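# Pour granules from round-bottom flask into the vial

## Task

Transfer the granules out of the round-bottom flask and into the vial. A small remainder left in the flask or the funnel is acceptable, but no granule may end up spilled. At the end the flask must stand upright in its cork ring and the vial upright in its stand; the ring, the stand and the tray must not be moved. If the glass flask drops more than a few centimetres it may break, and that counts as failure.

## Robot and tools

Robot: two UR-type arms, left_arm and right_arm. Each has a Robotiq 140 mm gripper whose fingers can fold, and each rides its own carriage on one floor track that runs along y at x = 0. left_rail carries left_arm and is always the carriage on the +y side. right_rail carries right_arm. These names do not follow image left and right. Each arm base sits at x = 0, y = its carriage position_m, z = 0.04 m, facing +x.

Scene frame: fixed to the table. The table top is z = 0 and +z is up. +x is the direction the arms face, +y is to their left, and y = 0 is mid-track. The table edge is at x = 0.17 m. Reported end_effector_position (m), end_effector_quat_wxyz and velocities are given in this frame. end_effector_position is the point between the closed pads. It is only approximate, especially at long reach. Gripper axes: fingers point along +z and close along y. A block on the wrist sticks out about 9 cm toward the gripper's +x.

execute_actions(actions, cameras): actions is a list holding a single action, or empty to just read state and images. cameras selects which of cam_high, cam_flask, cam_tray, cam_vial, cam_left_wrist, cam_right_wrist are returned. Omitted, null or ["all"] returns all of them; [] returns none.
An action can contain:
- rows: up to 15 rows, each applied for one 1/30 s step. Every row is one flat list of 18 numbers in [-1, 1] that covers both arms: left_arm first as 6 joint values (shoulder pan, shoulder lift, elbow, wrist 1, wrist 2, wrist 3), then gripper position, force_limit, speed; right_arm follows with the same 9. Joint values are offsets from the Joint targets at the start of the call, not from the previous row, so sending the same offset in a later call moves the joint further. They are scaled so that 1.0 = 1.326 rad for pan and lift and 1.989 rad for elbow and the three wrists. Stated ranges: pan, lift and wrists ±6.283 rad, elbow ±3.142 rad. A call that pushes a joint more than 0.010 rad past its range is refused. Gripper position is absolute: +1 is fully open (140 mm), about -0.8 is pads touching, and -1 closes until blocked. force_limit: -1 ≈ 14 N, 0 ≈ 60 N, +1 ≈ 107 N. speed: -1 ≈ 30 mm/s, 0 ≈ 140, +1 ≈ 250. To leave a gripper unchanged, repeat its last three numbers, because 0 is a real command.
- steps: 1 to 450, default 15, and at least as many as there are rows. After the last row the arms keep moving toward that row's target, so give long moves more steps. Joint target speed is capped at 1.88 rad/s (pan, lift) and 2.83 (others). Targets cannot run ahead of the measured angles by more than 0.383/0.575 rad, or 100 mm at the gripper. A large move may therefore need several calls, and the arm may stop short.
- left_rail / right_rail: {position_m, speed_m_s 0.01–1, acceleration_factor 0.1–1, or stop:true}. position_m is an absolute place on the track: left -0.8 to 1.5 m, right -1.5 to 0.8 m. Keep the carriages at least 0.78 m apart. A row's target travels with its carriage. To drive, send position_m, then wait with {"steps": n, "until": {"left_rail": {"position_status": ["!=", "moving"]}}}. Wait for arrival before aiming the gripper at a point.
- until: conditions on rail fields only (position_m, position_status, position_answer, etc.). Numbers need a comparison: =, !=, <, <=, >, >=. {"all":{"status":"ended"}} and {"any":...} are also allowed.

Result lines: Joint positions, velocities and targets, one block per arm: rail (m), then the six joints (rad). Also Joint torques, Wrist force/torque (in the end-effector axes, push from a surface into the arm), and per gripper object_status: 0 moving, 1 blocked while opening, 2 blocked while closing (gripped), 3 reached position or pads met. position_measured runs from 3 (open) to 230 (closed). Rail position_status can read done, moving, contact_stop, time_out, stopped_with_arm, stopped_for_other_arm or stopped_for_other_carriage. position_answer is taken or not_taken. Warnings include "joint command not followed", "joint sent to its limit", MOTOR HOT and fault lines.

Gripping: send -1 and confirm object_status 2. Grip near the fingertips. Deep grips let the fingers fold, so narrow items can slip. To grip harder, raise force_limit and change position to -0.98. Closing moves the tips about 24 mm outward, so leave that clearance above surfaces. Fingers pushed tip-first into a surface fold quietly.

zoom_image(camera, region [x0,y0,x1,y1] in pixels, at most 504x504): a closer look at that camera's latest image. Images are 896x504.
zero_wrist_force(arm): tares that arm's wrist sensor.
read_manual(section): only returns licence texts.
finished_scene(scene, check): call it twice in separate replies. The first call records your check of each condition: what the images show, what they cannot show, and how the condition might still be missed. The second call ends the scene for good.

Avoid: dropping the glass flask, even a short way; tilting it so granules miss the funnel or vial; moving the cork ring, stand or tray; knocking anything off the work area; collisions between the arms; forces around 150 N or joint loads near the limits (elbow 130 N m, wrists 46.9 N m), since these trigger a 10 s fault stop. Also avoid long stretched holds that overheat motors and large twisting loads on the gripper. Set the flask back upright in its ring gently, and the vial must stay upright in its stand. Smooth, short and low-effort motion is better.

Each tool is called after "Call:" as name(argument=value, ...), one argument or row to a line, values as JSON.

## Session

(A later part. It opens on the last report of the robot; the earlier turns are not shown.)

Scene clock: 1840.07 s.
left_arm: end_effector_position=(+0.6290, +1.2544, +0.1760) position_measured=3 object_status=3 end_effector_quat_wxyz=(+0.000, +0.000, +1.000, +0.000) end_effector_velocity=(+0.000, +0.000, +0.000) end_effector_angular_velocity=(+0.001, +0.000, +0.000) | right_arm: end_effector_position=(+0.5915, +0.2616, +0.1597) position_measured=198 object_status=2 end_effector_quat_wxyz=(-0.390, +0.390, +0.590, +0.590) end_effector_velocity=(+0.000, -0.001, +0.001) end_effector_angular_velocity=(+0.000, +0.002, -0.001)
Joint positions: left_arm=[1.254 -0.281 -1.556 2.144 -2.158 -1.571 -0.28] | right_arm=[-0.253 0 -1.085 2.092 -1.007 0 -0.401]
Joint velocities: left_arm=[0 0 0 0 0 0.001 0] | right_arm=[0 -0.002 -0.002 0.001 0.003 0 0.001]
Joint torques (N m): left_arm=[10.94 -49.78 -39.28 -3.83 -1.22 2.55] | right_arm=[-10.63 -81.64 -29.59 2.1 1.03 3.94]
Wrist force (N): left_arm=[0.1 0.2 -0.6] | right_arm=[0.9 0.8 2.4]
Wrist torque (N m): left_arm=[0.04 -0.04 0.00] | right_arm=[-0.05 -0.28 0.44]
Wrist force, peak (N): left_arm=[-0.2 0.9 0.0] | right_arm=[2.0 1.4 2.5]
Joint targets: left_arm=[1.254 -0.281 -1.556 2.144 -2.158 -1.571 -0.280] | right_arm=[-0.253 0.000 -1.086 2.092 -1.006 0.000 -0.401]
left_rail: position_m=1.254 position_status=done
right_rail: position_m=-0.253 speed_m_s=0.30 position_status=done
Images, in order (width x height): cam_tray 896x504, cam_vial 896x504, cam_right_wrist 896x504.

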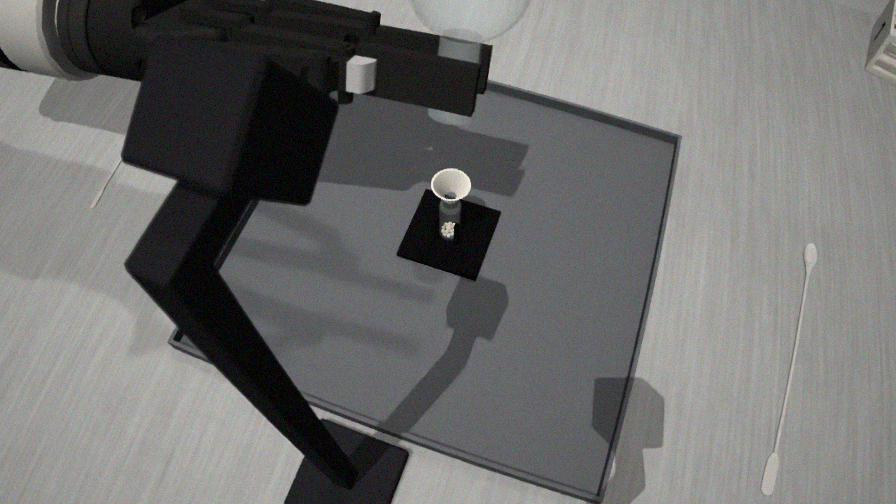

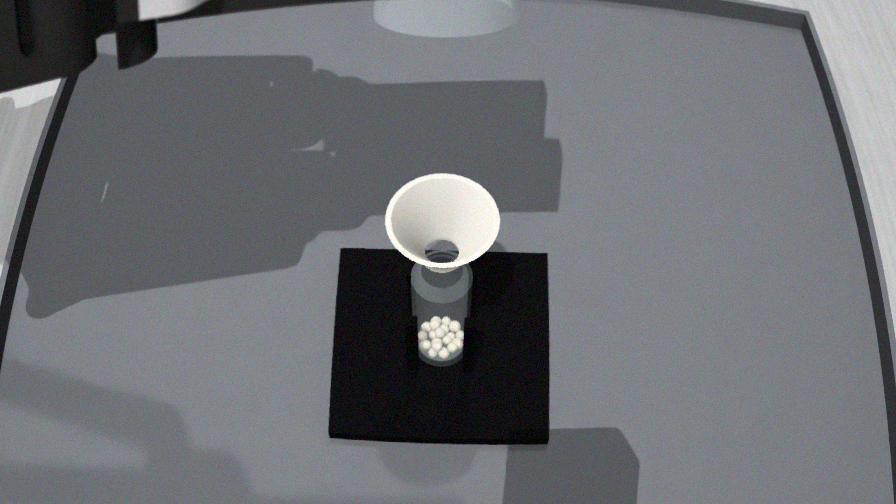

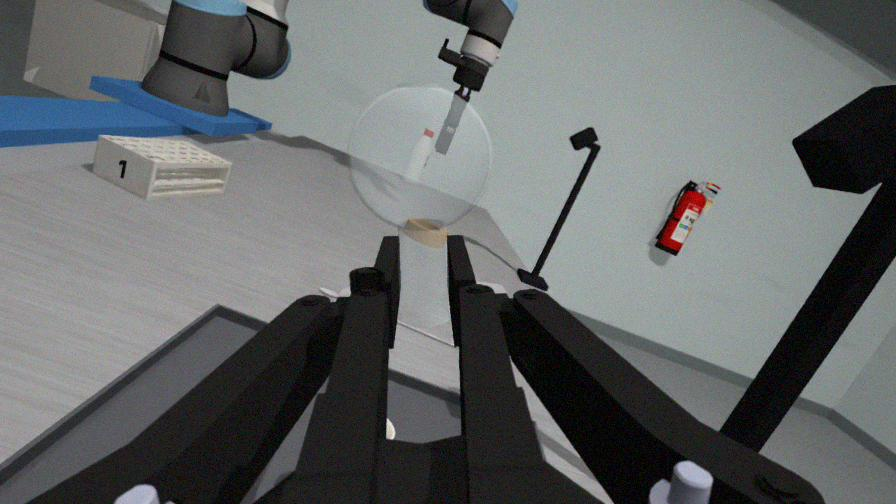

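Call:
execute_actions(
  actions=[
    {"rows": [[0,0,0,0,0,0,1,1,1,0,-0.0007472,0.0004341,0.0000641,0,-0.0037541,-1,-0.2,-1],[0,0,0,0,0,0,1,1,1,0,-0.0029614,0.0017204,0.0002539,0,-0.0148787,-1,-0.2,-1],[0,0,0,0,0,0,1,1,1,0,-0.0065467,0.0038032,0.0005613,0,-0.0328916,-1,-0.2,-1],[0,0,0,0,0,0,1,1,1,0,-0.0113384,0.0065868,0.0009721,0,-0.0569662,-1,-0.2,-1],[0,0,0,0,0,0,1,1,1,0,-0.0171379,0.0099559,0.0014693,0,-0.0861038,-1,-0.2,-1],[0,0,0,0,0,0,1,1,1,0,-0.0236845,0.0137591,0.0020306,0,-0.1189954,-1,-0.2,-1],[0,0,0,0,0,0,1,1,1,0,-0.0306905,0.0178291,0.0026312,0,-0.1541946,-1,-0.2,-1],[0,0,0,0,0,0,1,1,1,0,-0.0378609,0.0219946,0.003246,0,-0.1902204,-1,-0.2,-1],[0,0,0,0,0,0,1,1,1,0,-0.0448669,0.0260646,0.0038466,0,-0.2254196,-1,-0.2,-1],[0,0,0,0,0,0,1,1,1,0,-0.0514136,0.0298678,0.0044079,0,-0.2583113,-1,-0.2,-1],[0,0,0,0,0,0,1,1,1,0,-0.057213,0.0332369,0.0049051,0,-0.2874488,-1,-0.2,-1],[0,0,0,0,0,0,1,1,1,0,-0.0620047,0.0360205,0.0053159,0,-0.3115234,-1,-0.2,-1],[0,0,0,0,0,0,1,1,1,0,-0.06559,0.0381033,0.0056233,0,-0.3295363,-1,-0.2,-1],[0,0,0,0,0,0,1,1,1,0,-0.0678042,0.0393896,0.0058131,0,-0.3406609,-1,-0.2,-1],[0,0,0,0,0,0,1,1,1,0,-0.0685514,0.0398237,0.0058772,0,-0.344415,-1,-0.2,-1]], "steps": 18},
  ],
  cameras=[],
)

Call:
execute_actions(
  actions=[
    {"right_rail": {"position_m": 0.4455, "speed_m_s": 0.8, "acceleration_factor": 0.6}, "rows": [[0,0,0,0,0,0,1,1,1,0,-0.0007472,0.0004341,0.0000641,0,-0.0037541,-1,-0.2,-1],[0,0,0,0,0,0,1,1,1,0,-0.0029614,0.0017204,0.0002539,0,-0.0148787,-1,-0.2,-1],[0,0,0,0,0,0,1,1,1,0,-0.0065467,0.0038032,0.0005613,0,-0.0328916,-1,-0.2,-1],[0,0,0,0,0,0,1,1,1,0,-0.0113384,0.0065868,0.0009721,0,-0.0569662,-1,-0.2,-1],[0,0,0,0,0,0,1,1,1,0,-0.0171379,0.0099559,0.0014693,0,-0.0861038,-1,-0.2,-1],[0,0,0,0,0,0,1,1,1,0,-0.0236845,0.0137591,0.0020306,0,-0.1189954,-1,-0.2,-1],[0,0,0,0,0,0,1,1,1,0,-0.0306905,0.0178291,0.0026312,0,-0.1541946,-1,-0.2,-1],[0,0,0,0,0,0,1,1,1,0,-0.0378609,0.0219946,0.003246,0,-0.1902204,-1,-0.2,-1],[0,0,0,0,0,0,1,1,1,0,-0.0448669,0.0260646,0.0038466,0,-0.2254196,-1,-0.2,-1],[0,0,0,0,0,0,1,1,1,0,-0.0514136,0.0298678,0.0044079,0,-0.2583113,-1,-0.2,-1],[0,0,0,0,0,0,1,1,1,0,-0.057213,0.0332369,0.0049051,0,-0.2874488,-1,-0.2,-1],[0,0,0,0,0,0,1,1,1,0,-0.0620047,0.0360205,0.0053159,0,-0.3115234,-1,-0.2,-1],[0,0,0,0,0,0,1,1,1,0,-0.06559,0.0381033,0.0056233,0,-0.3295363,-1,-0.2,-1],[0,0,0,0,0,0,1,1,1,0,-0.0678042,0.0393896,0.0058131,0,-0.3406609,-1,-0.2,-1],[0,0,0,0,0,0,1,1,1,0,-0.0685514,0.0398237,0.0058772,0,-0.344415,-1,-0.2,-1]], "steps": 110, "until": {"right_rail": {"position_status": ["!=", "moving"]}}},
  ],
  cameras=["cam_vial", "cam_tray", "cam_flask"],
)

Scene clock: 1865.40 s.
left_arm: end_effector_position=(+0.6290, +1.2544, +0.1760) position_measured=3 object_status=3 end_effector_quat_wxyz=(+0.000, +0.000, +1.000, +0.000) end_effector_velocity=(+0.000, -0.001, +0.000) end_effector_angular_velocity=(-0.002, +0.001, +0.001) | right_arm: end_effector_position=(+0.5467, +0.2616, +0.1873) position_measured=198 object_status=2 end_effector_quat_wxyz=(-0.170, +0.170, +0.686, +0.686) end_effector_velocity=(+0.000, -0.001, +0.000) end_effector_angular_velocity=(+0.000, -0.003, +0.000)
Joint positions: left_arm=[1.254 -0.281 -1.556 2.144 -2.158 -1.571 -0.281] | right_arm=[-0.253 0 -1.176 2.171 -0.995 0 -1.086]
Joint velocities: left_arm=[0 0 0 0 0 -0.002 -0.001] | right_arm=[0 -0.001 -0.001 0.001 -0.001 -0.001 -0.003]
Joint torques (N m): left_arm=[10.35 -49.96 -39.43 -3.87 -1.03 2.2] | right_arm=[-8.65 -75.19 -17.54 2.38 0.64 -2.81]
Wrist force (N): left_arm=[0.0 0.2 -0.3] | right_arm=[-0.8 1.2 2.3]
Wrist torque (N m): left_arm=[0.04 -0.01 0.00] | right_arm=[0.16 0.29 0.21]
Wrist force, peak (N): left_arm=[0.3 -0.5 -0.6] | right_arm=[1.0 1.1 2.9]
Joint targets: left_arm=[1.254 -0.281 -1.556 2.144 -2.158 -1.571 -0.280] | right_arm=[-0.253 0.000 -1.176 2.171 -0.995 0.000 -1.086]
left_rail: position_m=1.254 position_status=done
right_rail: position_m=-0.253 speed_m_s=0.30 position_status=done
No camera images: "cameras" was empty.

Scene clock: 1868.17 s.
left_arm: end_effector_position=(+0.6290, +1.2544, +0.1760) position_measured=3 object_status=3 end_effector_quat_wxyz=(+0.000, +0.000, +1.000, +0.000) end_effector_velocity=(+0.000, -0.001, +0.000) end_effector_angular_velocity=(+0.000, -0.001, +0.000) | right_arm: end_effector_position=(+0.5000, +0.9601, +0.2100) position_measured=198 object_status=2 end_effector_quat_wxyz=(+0.071, -0.071, +0.704, +0.704) end_effector_velocity=(-0.001, +0.001, -0.001) end_effector_angular_velocity=(+0.000, +0.002, +0.001)
Joint positions: left_arm=[1.254 -0.281 -1.556 2.144 -2.158 -1.571 -0.281] | right_arm=[0.445 0 -1.267 2.25 -0.983 0 -1.771]
Joint velocities: left_arm=[0 -0.001 0 0 0 0 -0.001] | right_arm=[0.001 0.001 0.001 0.001 0 0 0]
Joint torques (N m): left_arm=[10.38 -50.1 -38.88 -3.86 -1.34 2.46] | right_arm=[0.21 -63.51 -20.59 1.1 1.25 -2.99]
Wrist force (N): left_arm=[-0.1 0.1 -0.2] | right_arm=[-2.1 1.9 3.0]
Wrist torque (N m): left_arm=[0.01 0.02 0.00] | right_arm=[0.28 0.67 -0.11]
Wrist force, peak (N): left_arm=[0.0 0.0 -0.8] | right_arm=[-2.3 1.6 4.0]
Joint targets: left_arm=[1.254 -0.281 -1.556 2.144 -2.158 -1.571 -0.280] | right_arm=[0.446 0.000 -1.267 2.250 -0.983 0.000 -1.771]
left_rail: position_m=1.254 position_status=done
right_rail: position_m=0.445 position_m_goal=0.446 speed_m_s=0.80 position_status=done
Images, in order (width x height): cam_flask 896x504, cam_tray 896x504, cam_vial 896x504.

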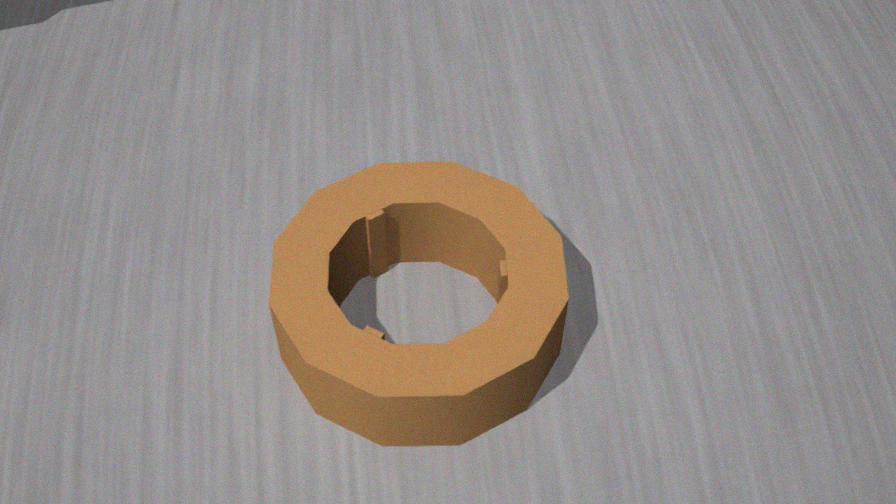

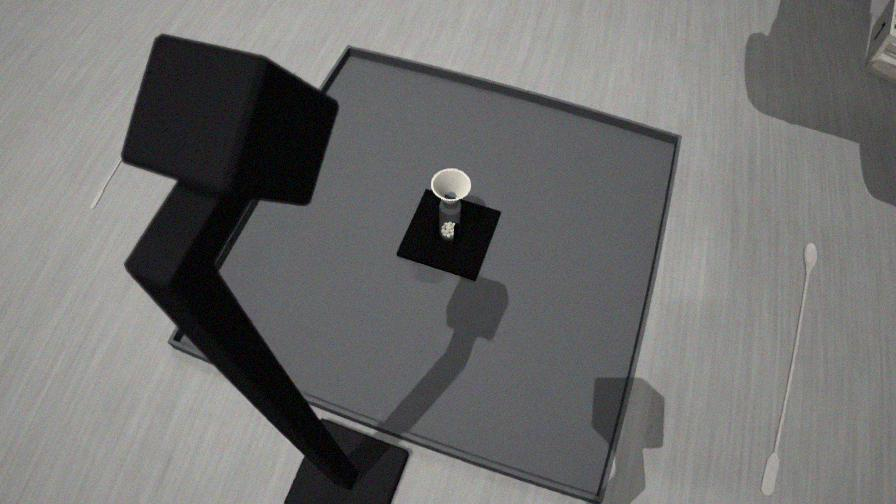

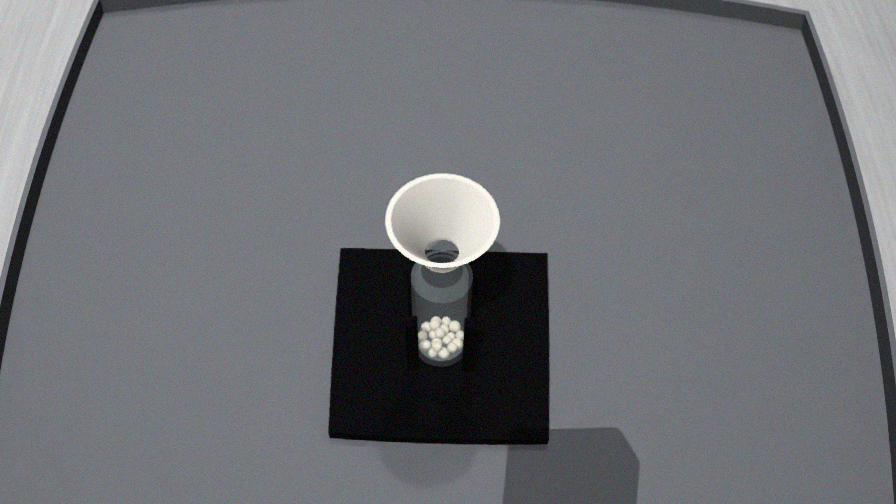

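Call:
execute_actions(
  actions=[
    {"rows": [[0,0,0,0,0,0,1,1,1,0,0.0007647,-0.0007832,0.0002734,0,-0.0037541,-1,-0.2,-1],[0,0,0,0,0,0,1,1,1,0,0.0030307,-0.0031039,0.0010834,0,-0.0148787,-1,-0.2,-1],[0,0,0,0,0,0,1,1,1,0,0.0066998,-0.0068616,0.0023951,0,-0.0328916,-1,-0.2,-1],[0,0,0,0,0,0,1,1,1,0,0.0116037,-0.0118839,0.0041481,0,-0.0569662,-1,-0.2,-1],[0,0,0,0,0,0,1,1,1,0,0.0175388,-0.0179624,0.0062699,0,-0.0861038,-1,-0.2,-1],[0,0,0,0,0,0,1,1,1,0,0.0242386,-0.024824,0.008665,0,-0.1189954,-1,-0.2,-1],[0,0,0,0,0,0,1,1,1,0,0.0314084,-0.0321671,0.0112281,0,-0.1541946,-1,-0.2,-1],[0,0,0,0,0,0,1,1,1,0,0.0387467,-0.0396825,0.0138514,0,-0.1902204,-1,-0.2,-1],[0,0,0,0,0,0,1,1,1,0,0.0459165,-0.0470256,0.0164145,0,-0.2254196,-1,-0.2,-1],[0,0,0,0,0,0,1,1,1,0,0.0526163,-0.0538872,0.0188096,0,-0.2583113,-1,-0.2,-1],[0,0,0,0,0,0,1,1,1,0,0.0585515,-0.0599657,0.0209314,0,-0.2874488,-1,-0.2,-1],[0,0,0,0,0,0,1,1,1,0,0.0634553,-0.064988,0.0226844,0,-0.3115234,-1,-0.2,-1],[0,0,0,0,0,0,1,1,1,0,0.0671244,-0.0687457,0.0239961,0,-0.3295363,-1,-0.2,-1],[0,0,0,0,0,0,1,1,1,0,0.0693904,-0.0710664,0.0248061,0,-0.3406609,-1,-0.2,-1],[0,0,0,0,0,0,1,1,1,0,0.0701551,-0.0718496,0.0250795,0,-0.344415,-1,-0.2,-1]], "steps": 18},
  ],
  cameras=["cam_flask"],
)

Call:
execute_actions(
  actions=[
    {"rows": [[0,0,0,0,0,0,1,1,1,0,0.0007647,-0.0007832,0.0002734,0,-0.0037541,-1,-0.2,-1],[0,0,0,0,0,0,1,1,1,0,0.0030307,-0.0031039,0.0010834,0,-0.0148787,-1,-0.2,-1],[0,0,0,0,0,0,1,1,1,0,0.0066998,-0.0068616,0.0023951,0,-0.0328916,-1,-0.2,-1],[0,0,0,0,0,0,1,1,1,0,0.0116037,-0.0118839,0.0041481,0,-0.0569662,-1,-0.2,-1],[0,0,0,0,0,0,1,1,1,0,0.0175388,-0.0179624,0.0062699,0,-0.0861038,-1,-0.2,-1],[0,0,0,0,0,0,1,1,1,0,0.0242386,-0.024824,0.008665,0,-0.1189954,-1,-0.2,-1],[0,0,0,0,0,0,1,1,1,0,0.0314084,-0.0321671,0.0112281,0,-0.1541946,-1,-0.2,-1],[0,0,0,0,0,0,1,1,1,0,0.0387467,-0.0396825,0.0138514,0,-0.1902204,-1,-0.2,-1],[0,0,0,0,0,0,1,1,1,0,0.0459165,-0.0470256,0.0164145,0,-0.2254196,-1,-0.2,-1],[0,0,0,0,0,0,1,1,1,0,0.0526163,-0.0538872,0.0188096,0,-0.2583113,-1,-0.2,-1],[0,0,0,0,0,0,1,1,1,0,0.0585515,-0.0599657,0.0209314,0,-0.2874488,-1,-0.2,-1],[0,0,0,0,0,0,1,1,1,0,0.0634553,-0.064988,0.0226844,0,-0.3115234,-1,-0.2,-1],[0,0,0,0,0,0,1,1,1,0,0.0671244,-0.0687457,0.0239961,0,-0.3295363,-1,-0.2,-1],[0,0,0,0,0,0,1,1,1,0,0.0693904,-0.0710664,0.0248061,0,-0.3406609,-1,-0.2,-1],[0,0,0,0,0,0,1,1,1,0,0.0701551,-0.0718496,0.0250795,0,-0.344415,-1,-0.2,-1]], "steps": 20},
  ],
  cameras=["cam_flask", "cam_right_wrist", "cam_high"],
)

Scene clock: 1903.30 s.
left_arm: end_effector_position=(+0.6290, +1.2544, +0.1760) position_measured=3 object_status=3 end_effector_quat_wxyz=(+0.000, +0.000, +1.000, +0.000) end_effector_velocity=(+0.000, +0.000, +0.000) end_effector_angular_velocity=(+0.000, +0.000, +0.000) | right_arm: end_effector_position=(+0.5768, +0.9602, +0.2069) position_measured=198 object_status=2 end_effector_quat_wxyz=(+0.303, -0.303, +0.639, +0.639) end_effector_velocity=(-0.001, +0.001, -0.001) end_effector_angular_velocity=(+0.000, +0.000, +0.001)
Joint positions: left_arm=[1.254 -0.281 -1.556 2.144 -2.158 -1.571 -0.281] | right_arm=[0.446 0 -1.174 2.107 -0.933 0 -2.456]
Joint velocities: left_arm=[0 0 0 0 0 0 0] | right_arm=[0 0.002 0.002 0 0.001 0.001 -0.003]
Joint torques (N m): left_arm=[10.2 -49.9 -38.82 -4 -1.45 2.47] | right_arm=[13.88 -51.67 -33.45 2 1.09 -3.22]
Wrist force (N): left_arm=[-0.1 0.2 -0.2] | right_arm=[-2.4 0.7 3.1]
Wrist torque (N m): left_arm=[0.04 0.01 0.00] | right_arm=[-0.07 0.82 -0.37]
Wrist force, peak (N): left_arm=[-0.1 0.7 -0.6] | right_arm=[-3.5 0.2 3.3]
Joint targets: left_arm=[1.254 -0.281 -1.556 2.144 -2.158 -1.571 -0.280] | right_arm=[0.446 0.000 -1.174 2.107 -0.933 0.000 -2.456]
left_rail: position_m=1.254 position_status=done
right_rail: position_m=0.446 speed_m_s=0.80 position_status=done
Images, in order (width x height): cam_flask 896x504.

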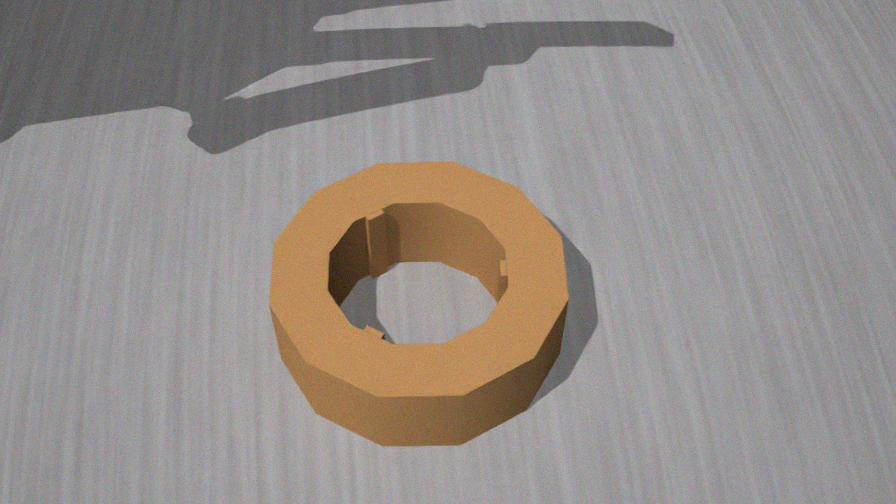

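Scene clock: 1904.60 s.
left_arm: end_effector_position=(+0.6290, +1.2544, +0.1760) position_measured=3 object_status=3 end_effector_quat_wxyz=(+0.000, +0.000, +1.000, +0.000) end_effector_velocity=(+0.000, +0.000, +0.000) end_effector_angular_velocity=(+0.000, +0.000, -0.002) | right_arm: end_effector_position=(+0.6507, +0.9602, +0.2000) position_measured=198 object_status=2 end_effector_quat_wxyz=(+0.500, -0.500, +0.500, +0.500) end_effector_velocity=(+0.000, +0.001, +0.000) end_effector_angular_velocity=(+0.000, -0.005, +0.002)
Joint positions: left_arm=[1.254 -0.281 -1.556 2.144 -2.158 -1.571 -0.281] | right_arm=[0.446 0 -1.081 1.965 -0.883 0 -3.141]
Joint velocities: left_arm=[0 0 0 0 0 0 0.002] | right_arm=[0 0.001 0.001 -0.001 -0.001 -0.001 -0.003]
Joint torques (N m): left_arm=[11.22 -49.74 -39.06 -3.79 -1.21 2.53] | right_arm=[12.7 -60.66 -34.79 1.72 0.9 -3.49]
Wrist force (N): left_arm=[0.1 -0.1 0.0] | right_arm=[-1.5 0.4 3.3]
Wrist torque (N m): left_arm=[-0.01 -0.05 0.00] | right_arm=[-0.17 0.61 -0.43]
Wrist force, peak (N): left_arm=[-0.3 0.7 -0.5] | right_arm=[-1.9 1.9 3.6]
Joint targets: left_arm=[1.254 -0.281 -1.556 2.144 -2.158 -1.571 -0.280] | right_arm=[0.446 0.000 -1.081 1.964 -0.883 0.000 -3.141]
left_rail: position_m=1.254 position_status=done
right_rail: position_m=0.446 speed_m_s=0.80 position_status=done
Images, in order (width x height): cam_high 896x504, cam_flask 896x504, cam_right_wrist 896x504.

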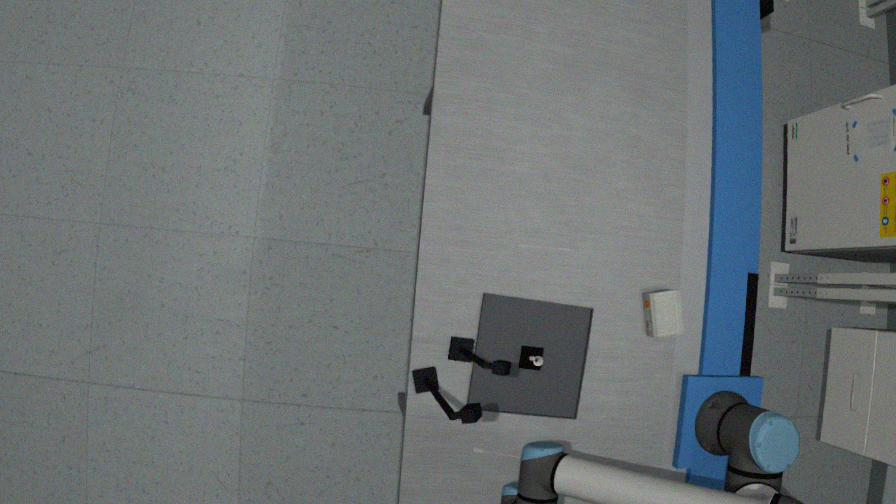

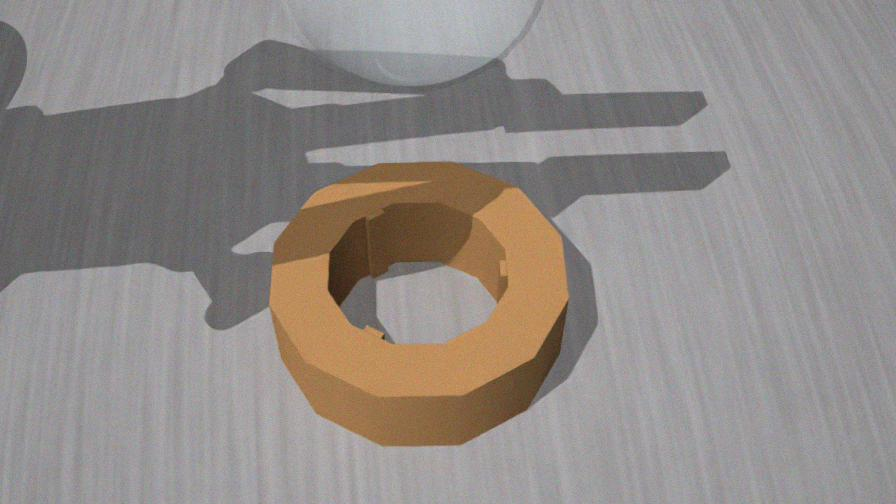

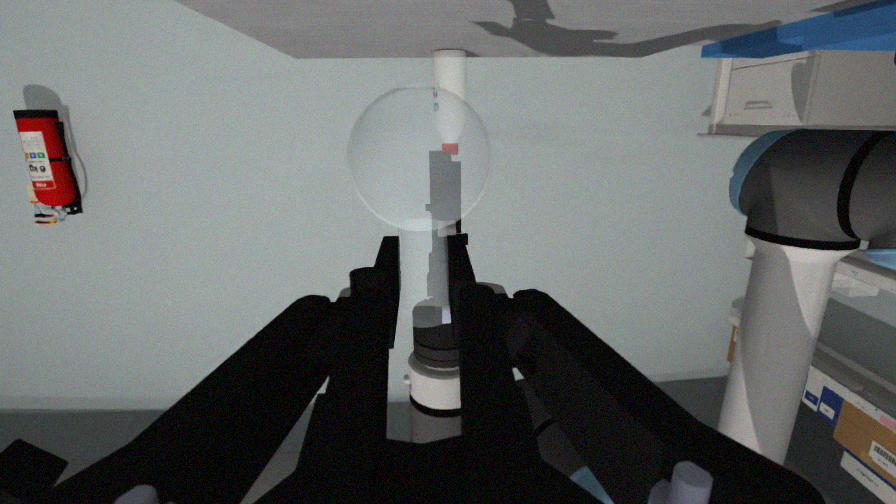

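Call:
execute_actions(
  actions=[],
  cameras=["cam_flask", "cam_right_wrist"],
)

Scene clock: 1927.00 s.
left_arm: end_effector_position=(+0.6290, +1.2544, +0.1760) position_measured=3 object_status=3 end_effector_quat_wxyz=(+0.000, +0.000, +1.000, +0.000) end_effector_velocity=(+0.000, +0.001, +0.000) end_effector_angular_velocity=(+0.001, +0.000, +0.000) | right_arm: end_effector_position=(+0.6508, +0.9602, +0.2000) position_measured=198 object_status=2 end_effector_quat_wxyz=(+0.500, -0.500, +0.500, +0.500) end_effector_velocity=(-0.001, +0.001, -0.001) end_effector_angular_velocity=(+0.000, +0.002, +0.002)
Joint positions: left_arm=[1.254 -0.281 -1.556 2.144 -2.158 -1.571 -0.281] | right_arm=[0.446 0 -1.081 1.964 -0.883 0 -3.141]
Joint velocities: left_arm=[0 0.001 0 0 0 0.001 0] | right_arm=[0 0.002 0.002 0 0 0 0]
Joint torques (N m): left_arm=[9.56 -50.02 -38.89 -3.71 -1.2 2.43] | right_arm=[14.94 -62.72 -26.22 1.2 1.21 -3.4]
Wrist force (N): left_arm=[0.0 0.3 -0.1] | right_arm=[-1.6 0.4 3.5]
Wrist torque (N m): left_arm=[0.07 -0.02 0.01] | right_arm=[-0.19 0.66 -0.42]
Wrist force, peak (N): left_arm=[0.3 0.2 -0.8] | right_arm=[-1.8 0.1 3.6]
Joint targets: left_arm=[1.254 -0.281 -1.556 2.144 -2.158 -1.571 -0.280] | right_arm=[0.446 0.000 -1.081 1.964 -0.883 0.000 -3.141]
Tool commands: left_gripper/position=+1.0 left_gripper/force_limit=+1.0 left_gripper/speed=+1.0 right_gripper/position=-1.0 right_gripper/force_limit=-0.2 right_gripper/speed=-1.0
left_rail: position_m=1.254 position_status=done
right_rail: position_m=0.446 speed_m_s=0.80 position_status=done
Images, in order (width x height): cam_flask 896x504, cam_right_wrist 896x504.

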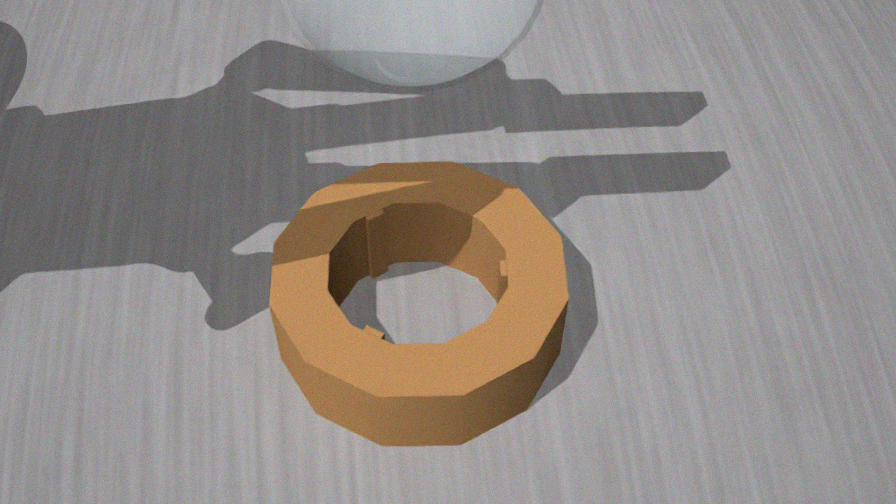

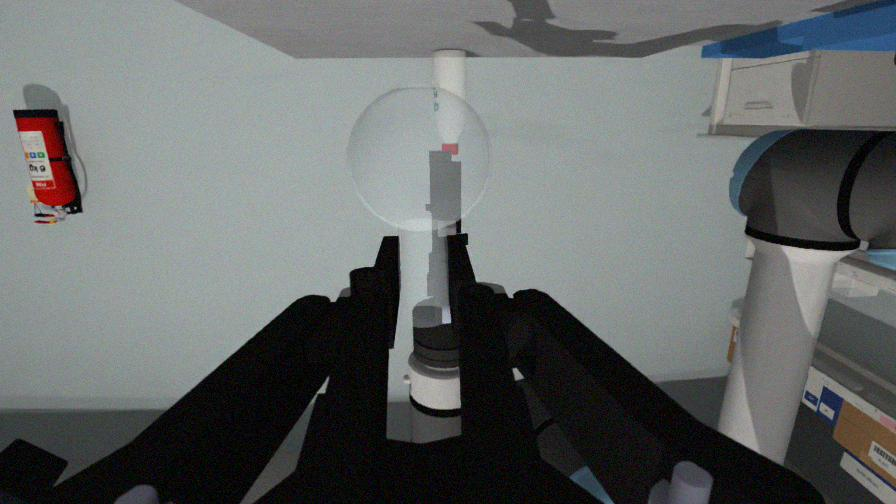

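Call:
execute_actions(
  actions=[
    {"rows": [[0,0,0,0,0,0,1,1,1,0,0.00095,0.00008,-0.00071,0,0,-1,-0.2,-1],[0,0,0,0,0,0,1,1,1,0,0.00375,0.00032,-0.00282,0,0,-1,-0.2,-1],[0,0,0,0,0,0,1,1,1,0,0.0083,0.00071,-0.00624,0,0,-1,-0.2,-1],[0,0,0,0,0,0,1,1,1,0,0.01437,0.00122,-0.01081,0,0,-1,-0.2,-1],[0,0,0,0,0,0,1,1,1,0,0.02172,0.00185,-0.01633,0,0,-1,-0.2,-1],[0,0,0,0,0,0,1,1,1,0,0.03002,0.00256,-0.02257,0,0,-1,-0.2,-1],[0,0,0,0,0,0,1,1,1,0,0.0389,0.00331,-0.02925,0,0,-1,-0.2,-1],[0,0,0,0,0,0,1,1,1,0,0.04799,0.00409,-0.03608,0,0,-1,-0.2,-1],[0,0,0,0,0,0,1,1,1,0,0.05687,0.00484,-0.04276,0,0,-1,-0.2,-1],[0,0,0,0,0,0,1,1,1,0,0.06517,0.00555,-0.049,0,0,-1,-0.2,-1],[0,0,0,0,0,0,1,1,1,0,0.07252,0.00618,-0.05452,0,0,-1,-0.2,-1],[0,0,0,0,0,0,1,1,1,0,0.07859,0.00669,-0.05909,0,0,-1,-0.2,-1],[0,0,0,0,0,0,1,1,1,0,0.08314,0.00708,-0.06251,0,0,-1,-0.2,-1],[0,0,0,0,0,0,1,1,1,0,0.08594,0.00732,-0.06462,0,0,-1,-0.2,-1],[0,0,0,0,0,0,1,1,1,0,0.08689,0.0074,-0.06533,0,0,-1,-0.2,-1]], "steps": 20},
  ],
  cameras=["cam_flask"],
)

Scene clock: 1975.13 s.
left_arm: end_effector_position=(+0.6290, +1.2544, +0.1760) position_measured=3 object_status=3 end_effector_quat_wxyz=(+0.000, +0.000, +1.000, +0.000) end_effector_velocity=(+0.000, +0.001, +0.000) end_effector_angular_velocity=(+0.000, -0.001, +0.002) | right_arm: end_effector_position=(+0.6507, +0.9602, +0.1203) position_measured=198 object_status=2 end_effector_quat_wxyz=(+0.500, -0.500, +0.500, +0.500) end_effector_velocity=(-0.001, +0.001, -0.002) end_effector_angular_velocity=(+0.000, +0.001, +0.002)
Joint positions: left_arm=[1.254 -0.281 -1.556 2.144 -2.158 -1.571 -0.281] | right_arm=[0.446 0 -0.967 1.979 -1.013 0 -3.141]
Joint velocities: left_arm=[0 0.001 0 -0.001 0 0 -0.001] | right_arm=[0 0.002 0.003 0.001 -0.003 0 0]
Joint torques (N m): left_arm=[9.77 -50.33 -39.1 -3.64 -1.23 2.42] | right_arm=[14 -65.99 -17.09 -2.15 1.32 -3.39]
Wrist force (N): left_arm=[0.1 0.3 -0.4] | right_arm=[-1.5 0.3 3.3]
Wrist torque (N m): left_arm=[0.07 -0.03 0.00] | right_arm=[-0.25 0.59 -0.42]
Wrist force, peak (N): left_arm=[-0.1 0.5 -0.9] | right_arm=[-3.3 0.6 3.4]
Joint targets: left_arm=[1.254 -0.281 -1.556 2.144 -2.158 -1.571 -0.280] | right_arm=[0.446 0.000 -0.966 1.979 -1.013 0.000 -3.141]
left_rail: position_m=1.254 position_status=done
right_rail: position_m=0.446 speed_m_s=0.80 position_status=done
Images, in order (width x height): cam_flask 896x504.

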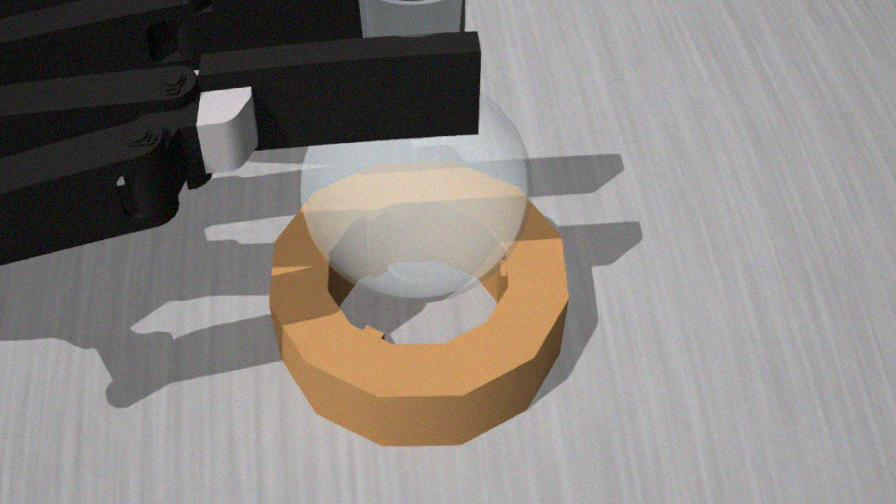

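Call:
execute_actions(
  actions=[
    {"rows": [[0,0,0,0,0,0,1,1,1,0,0.00019,0,-0.00013,0,0,-1,-0.2,-1],[0,0,0,0,0,0,1,1,1,0,0.00074,0.00001,-0.00051,0,0,-1,-0.2,-1],[0,0,0,0,0,0,1,1,1,0,0.00164,0.00002,-0.00112,0,0,-1,-0.2,-1],[0,0,0,0,0,0,1,1,1,0,0.00285,0.00004,-0.00194,0,0,-1,-0.2,-1],[0,0,0,0,0,0,1,1,1,0,0.0043,0.00006,-0.00293,0,0,-1,-0.2,-1],[0,0,0,0,0,0,1,1,1,0,0.00595,0.00009,-0.00405,0,0,-1,-0.2,-1],[0,0,0,0,0,0,1,1,1,0,0.0077,0.00011,-0.00525,0,0,-1,-0.2,-1],[0,0,0,0,0,0,1,1,1,0,0.00951,0.00014,-0.00648,0,0,-1,-0.2,-1],[0,0,0,0,0,0,1,1,1,0,0.01126,0.00016,-0.00768,0,0,-1,-0.2,-1],[0,0,0,0,0,0,1,1,1,0,0.01291,0.00019,-0.0088,0,0,-1,-0.2,-1],[0,0,0,0,0,0,1,1,1,0,0.01436,0.00021,-0.00979,0,0,-1,-0.2,-1],[0,0,0,0,0,0,1,1,1,0,0.01557,0.00023,-0.01061,0,0,-1,-0.2,-1],[0,0,0,0,0,0,1,1,1,0,0.01647,0.00024,-0.01122,0,0,-1,-0.2,-1],[0,0,0,0,0,0,1,1,1,0,0.01702,0.00025,-0.0116,0,0,-1,-0.2,-1],[0,0,0,0,0,0,1,1,1,0,0.01721,0.00025,-0.01173,0,0,-1,-0.2,-1]], "steps": 18},
  ],
  cameras=["cam_flask"],
)

Scene clock: 1993.13 s.
left_arm: end_effector_position=(+0.6290, +1.2544, +0.1760) position_measured=3 object_status=3 end_effector_quat_wxyz=(+0.000, +0.000, +1.000, +0.000) end_effector_velocity=(+0.000, +0.000, +0.000) end_effector_angular_velocity=(+0.000, -0.001, +0.001) | right_arm: end_effector_position=(+0.6507, +0.9602, +0.1053) position_measured=198 object_status=2 end_effector_quat_wxyz=(+0.500, -0.500, +0.500, +0.500) end_effector_velocity=(+0.000, +0.001, -0.001) end_effector_angular_velocity=(+0.000, -0.004, +0.000)
Joint positions: left_arm=[1.254 -0.281 -1.556 2.144 -2.158 -1.571 -0.28] | right_arm=[0.446 0 -0.944 1.98 -1.036 0 -3.141]
Joint velocities: left_arm=[0 0 0 0 0 0 0] | right_arm=[0 0.002 0.001 -0.001 -0.004 0.001 0]
Joint torques (N m): left_arm=[10.78 -50.07 -39.53 -3.97 -1.23 2.24] | right_arm=[16.14 -65.85 -16.32 -1.34 0.88 -2.52]
Wrist force (N): left_arm=[0.1 0.2 -0.3] | right_arm=[-1.6 0.4 3.1]
Wrist torque (N m): left_arm=[0.05 -0.03 0.00] | right_arm=[-0.25 0.63 -0.42]
Wrist force, peak (N): left_arm=[0.4 0.5 -0.8] | right_arm=[-1.9 0.5 3.6]
Joint targets: left_arm=[1.254 -0.281 -1.556 2.144 -2.158 -1.571 -0.280] | right_arm=[0.446 0.000 -0.943 1.980 -1.036 0.000 -3.141]
left_rail: position_m=1.254 position_status=done
right_rail: position_m=0.446 speed_m_s=0.80 position_status=done
Images, in order (width x height): cam_flask 896x504.

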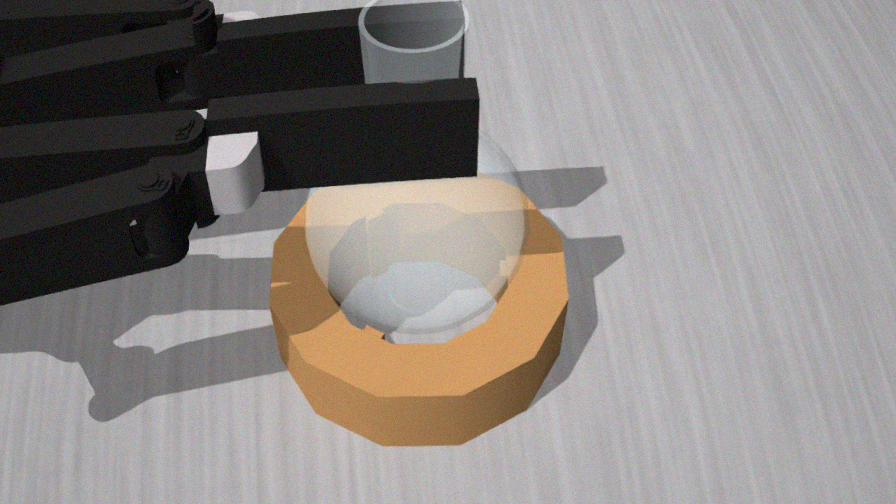

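Call:
execute_actions(
  actions=[
    {"rows": [[0,0,0,0,0,0,1,1,1,0,0.0001,0,-0.00007,0,0,-1,-0.2,-1],[0,0,0,0,0,0,1,1,1,0,0.00037,0.00001,-0.00025,0,0,-1,-0.2,-1],[0,0,0,0,0,0,1,1,1,0,0.00078,0.00001,-0.00053,0,0,-1,-0.2,-1],[0,0,0,0,0,0,1,1,1,0,0.00126,0.00002,-0.00086,0,0,-1,-0.2,-1],[0,0,0,0,0,0,1,1,1,0,0.00174,0.00003,-0.00119,0,0,-1,-0.2,-1],[0,0,0,0,0,0,1,1,1,0,0.00215,0.00003,-0.00147,0,0,-1,-0.2,-1],[0,0,0,0,0,0,1,1,1,0,0.00242,0.00004,-0.00165,0,0,-1,-0.2,-1],[0,0,0,0,0,0,1,1,1,0,0.00252,0.00004,-0.00172,0,0,-1,-0.2,-1]], "steps": 15},
  ],
  cameras=["cam_flask"],
)

Scene clock: 2001.60 s.
left_arm: end_effector_position=(+0.6290, +1.2544, +0.1760) position_measured=3 object_status=3 end_effector_quat_wxyz=(+0.000, +0.000, +1.000, +0.000) end_effector_velocity=(+0.000, +0.000, +0.000) end_effector_angular_velocity=(+0.000, +0.000, +0.000) | right_arm: end_effector_position=(+0.6507, +0.9602, +0.1029) position_measured=198 object_status=2 end_effector_quat_wxyz=(+0.500, -0.500, +0.500, +0.500) end_effector_velocity=(+0.000, +0.000, -0.001) end_effector_angular_velocity=(+0.000, +0.001, +0.000)
Joint positions: left_arm=[1.254 -0.281 -1.556 2.144 -2.158 -1.571 -0.281] | right_arm=[0.446 0 -0.94 1.98 -1.04 0 -3.141]
Joint velocities: left_arm=[0 0 0 0 0 0 0] | right_arm=[0 0 0.002 0 -0.001 0 0]
Joint torques (N m): left_arm=[10.66 -50.5 -38.97 -3.77 -1.23 2.23] | right_arm=[15.63 -65.27 -15.88 -1.34 0.89 -3.24]
Wrist force (N): left_arm=[0.2 0.1 -0.4] | right_arm=[-2.3 0.6 2.7]
Wrist torque (N m): left_arm=[0.02 -0.06 0.00] | right_arm=[-0.21 0.63 -0.42]
Wrist force, peak (N): left_arm=[-0.1 0.6 -0.6] | right_arm=[-1.9 0.4 3.4]
Joint targets: left_arm=[1.254 -0.281 -1.556 2.144 -2.158 -1.571 -0.280] | right_arm=[0.446 0.000 -0.940 1.980 -1.040 0.000 -3.141]
left_rail: position_m=1.254 position_status=done
right_rail: position_m=0.446 speed_m_s=0.80 position_status=done
Images, in order (width x height): cam_flask 896x504.

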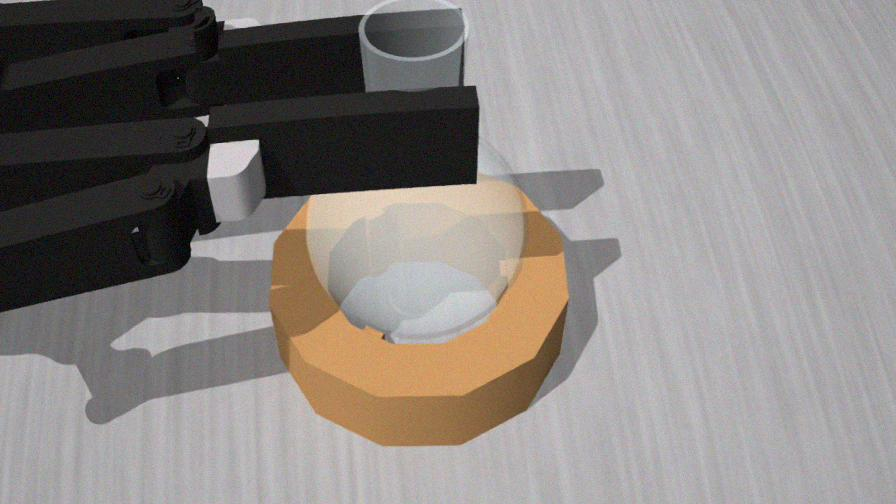

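Call:
execute_actions(
  actions=[
    {"rows": [[0,0,0,0,0,0,1,1,1,0,0,0,0,0,0,-0.15,-0.2,-1]], "steps": 40},
  ],
  cameras=["cam_flask"],
)

Scene clock: 2016.90 s.
left_arm: end_effector_position=(+0.6290, +1.2544, +0.1760) position_measured=3 object_status=3 end_effector_quat_wxyz=(+0.000, +0.000, +1.000, +0.000) end_effector_velocity=(+0.000, -0.001, +0.000) end_effector_angular_velocity=(+0.000, +0.000, +0.000) | right_arm: end_effector_position=(+0.6507, +0.9602, +0.1028) position_measured=148 object_status=3 end_effector_quat_wxyz=(+0.500, -0.500, +0.500, +0.500) end_effector_velocity=(-0.002, +0.001, -0.001) end_effector_angular_velocity=(+0.000, +0.001, +0.002)
Joint positions: left_arm=[1.254 -0.281 -1.556 2.144 -2.158 -1.571 -0.28] | right_arm=[0.446 0 -0.94 1.98 -1.04 0 -3.141]
Joint velocities: left_arm=[0 -0.001 0 0 0 0 0] | right_arm=[0 0.001 0.001 0.001 0 -0.001 -0.001]
Joint torques (N m): left_arm=[9.54 -49.11 -38.99 -3.78 -1.2 2.62] | right_arm=[15.91 -65.17 -22.42 -0.22 0.61 -2.89]
Wrist force (N): left_arm=[0.2 0.0 -0.1] | right_arm=[-2.1 0.2 3.1]
Wrist torque (N m): left_arm=[-0.01 -0.06 0.00] | right_arm=[-0.29 0.60 -0.42]
Wrist force, peak (N): left_arm=[0.0 0.1 -1.0] | right_arm=[-2.6 -0.1 3.2]
Joint targets: left_arm=[1.254 -0.281 -1.556 2.144 -2.158 -1.571 -0.280] | right_arm=[0.446 0.000 -0.940 1.980 -1.040 0.000 -3.141]
left_rail: position_m=1.254 position_status=done
right_rail: position_m=0.446 speed_m_s=0.80 position_status=done
Images, in order (width x height): cam_flask 896x504.

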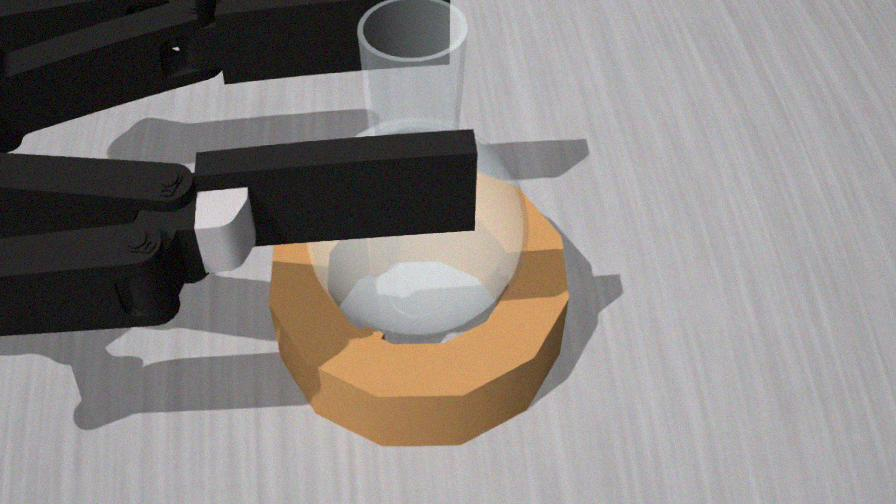

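Call:
execute_actions(
  actions=[
    {"right_rail": {"position_m": 0.335, "speed_m_s": 0.3, "acceleration_factor": 0.4}, "steps": 90, "until": {"right_rail": {"position_status": ["!=", "moving"]}}},
  ],
  cameras=["cam_flask", "cam_vial", "cam_tray", "cam_high"],
)

Scene clock: 2021.60 s.
left_arm: end_effector_position=(+0.6290, +1.2544, +0.1760) position_measured=3 object_status=3 end_effector_quat_wxyz=(+0.000, +0.000, +1.000, +0.000) end_effector_velocity=(+0.000, +0.001, +0.000) end_effector_angular_velocity=(+0.001, +0.000, +0.000) | right_arm: end_effector_position=(+0.6507, +0.8497, +0.1028) position_measured=148 object_status=3 end_effector_quat_wxyz=(+0.500, -0.500, +0.500, +0.500) end_effector_velocity=(-0.001, -0.001, -0.001) end_effector_angular_velocity=(+0.000, +0.002, +0.001)
Joint positions: left_arm=[1.254 -0.281 -1.556 2.144 -2.158 -1.571 -0.28] | right_arm=[0.335 0 -0.94 1.98 -1.04 0 -3.141]
Joint velocities: left_arm=[0 0 0 0 0 0.001 0] | right_arm=[-0.001 0 0.001 0.001 0 -0.001 0]
Joint torques (N m): left_arm=[8.8 -50.84 -39.04 -3.88 -1.37 2.43] | right_arm=[13.54 -68.77 -29.27 1.19 0.93 -2.74]
Wrist force (N): left_arm=[-0.5 0.4 -0.5] | right_arm=[-2.0 0.2 3.2]
Wrist torque (N m): left_arm=[0.10 0.10 0.00] | right_arm=[-0.29 0.59 -0.42]
Wrist force, peak (N): left_arm=[-0.3 0.3 -0.8] | right_arm=[-2.3 0.3 3.7]
Joint targets: left_arm=[1.254 -0.281 -1.556 2.144 -2.158 -1.571 -0.280] | right_arm=[0.335 0.000 -0.940 1.980 -1.040 0.000 -3.141]
Tool commands: left_gripper/position=+1.0 left_gripper/force_limit=+1.0 left_gripper/speed=+1.0 right_gripper/position=-0.15 right_gripper/force_limit=-0.2 right_gripper/speed=-1.0
left_rail: position_m=1.254 position_status=done
right_rail: position_m=0.335 speed_m_s=0.30 position_status=done
Images, in order (width x height): cam_high 896x504, cam_flask 896x504, cam_tray 896x504, cam_vial 896x504.

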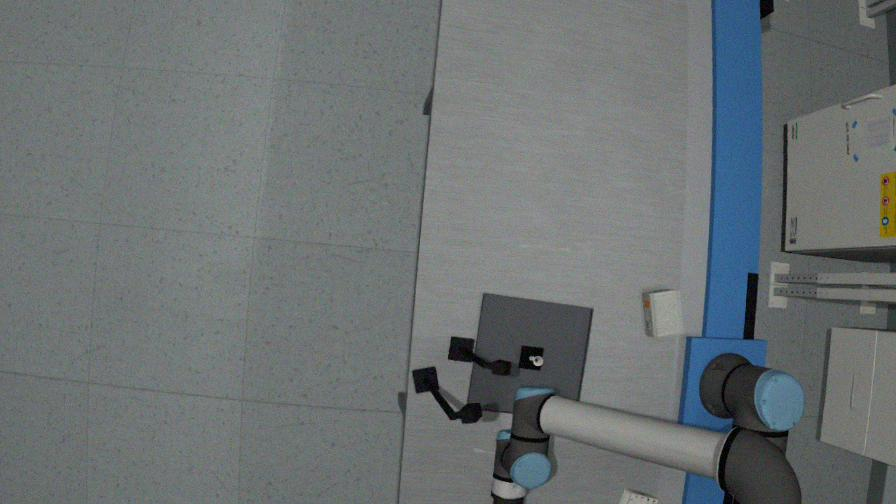

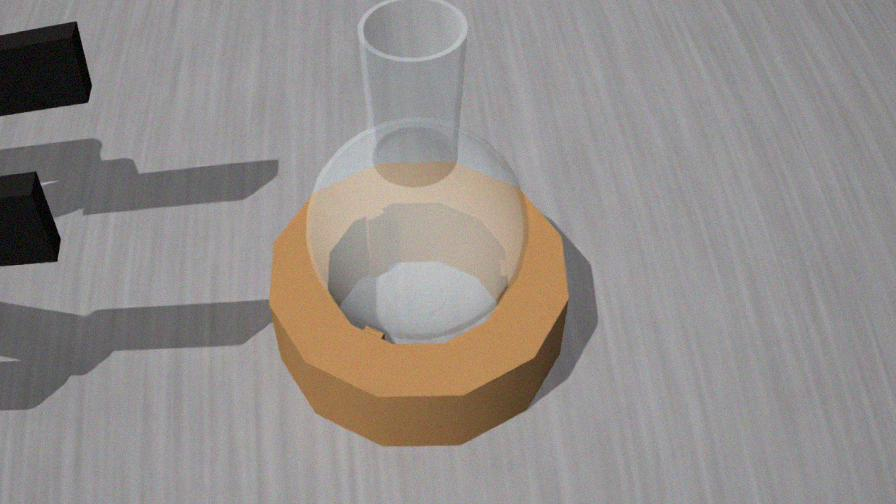

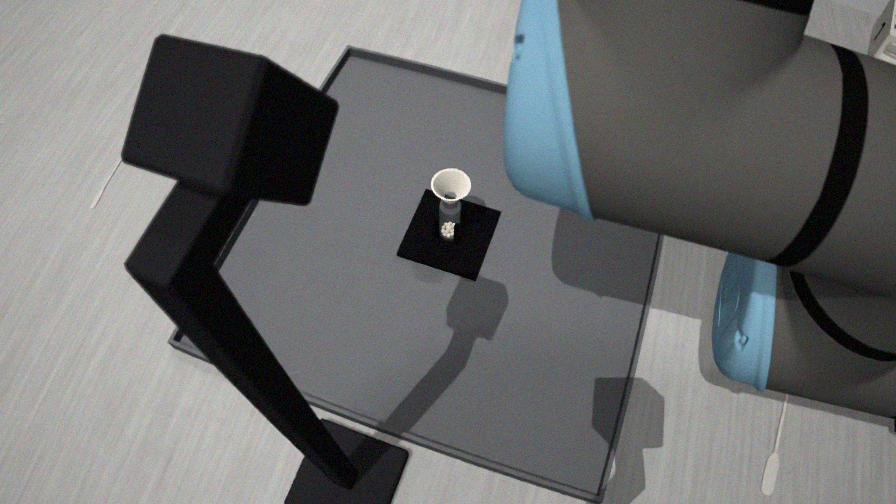

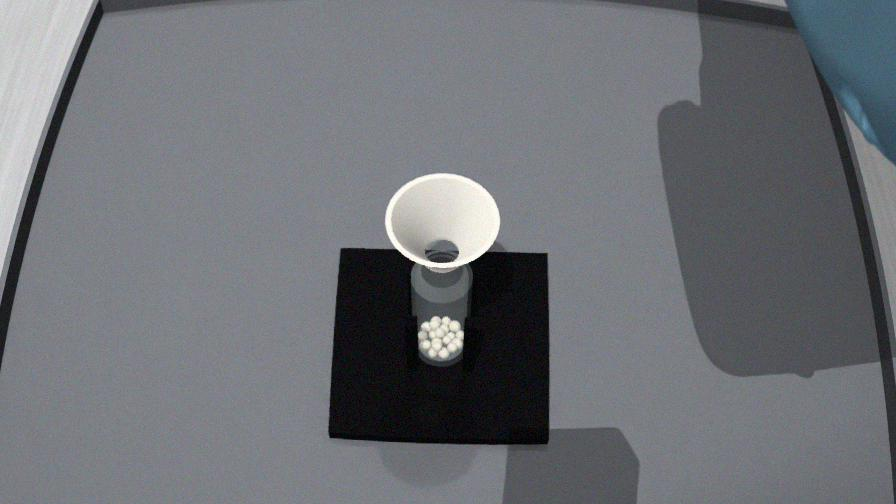

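Call:
zoom_image(
  camera="cam_vial",
  region=[290, 150, 590, 450],
)

Call:
zoom_image(
  camera="cam_tray",
  region=[300, 100, 700, 400],
)

Call:
zoom_image(
  camera="cam_flask",
  region=[250, 0, 610, 460],
)

Scaled by 1.680 from the camera's 896x504 image, which has a finer 1280x720 frame.

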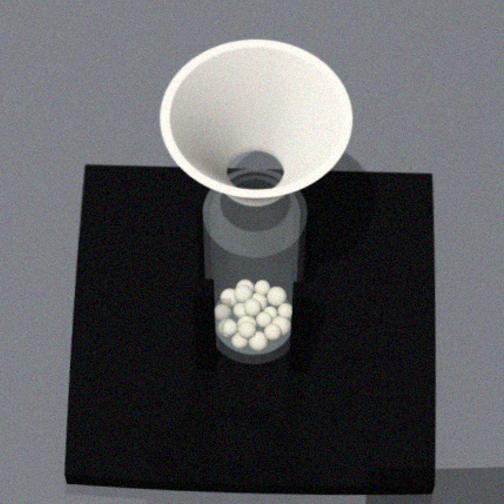

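Scaled by 1.260 from the camera's 896x504 image, which has a finer 1280x720 frame.

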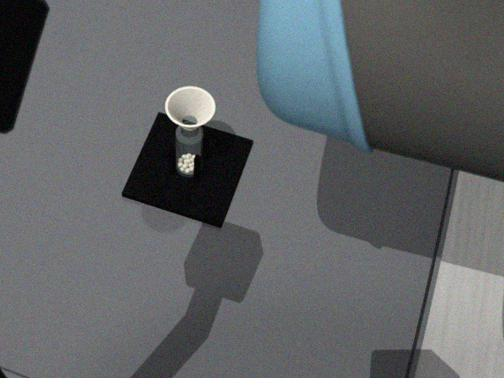

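Scaled by 1.096 from the camera's 896x504 image, which has a finer 1280x720 frame.

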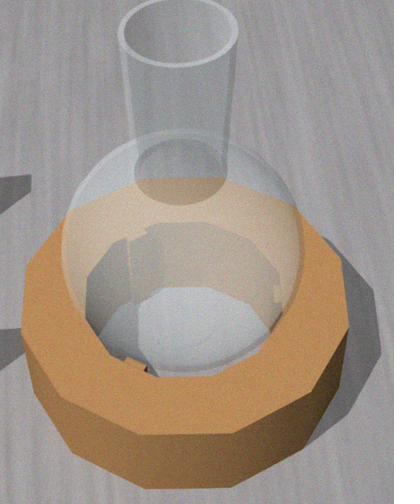

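Call:
finished_scene(
  scene=1,
  check="Granules in vial: cam_vial and its zoom show about 21 beads at the bottom of the vial; the funnel and the flask look empty in cam_vial / cam_flask. Beads hidden under others or in the funnel stem cannot be counted exactly, but a few may stay behind. None spilt: tray, stand top and table around both places show no loose beads; small parts of the tray are hidden by the right arm in cam_tray, but cam_vial shows that side of the tray without beads; the pour was watched and every bead went through the funnel. Flask: stands upright in the cork ring, gripper is open and retracted about 10 cm, neck axis looks vertical and the sphere is centred in the ring; it could be missed if it were leaning, but the cam_flask picture is the same as at the start. Vial: upright in the stand with the funnel on top. Ring, stand and tray: at the same image positions as before. Could be missed though it looks met: a bead under an object or off the table out of view; nothing in the pictures suggests that.",
)

This call ended nothing. Check each condition that your pictures could not show: look closer or test it, and mend what is not met. Then call finished_scene again.


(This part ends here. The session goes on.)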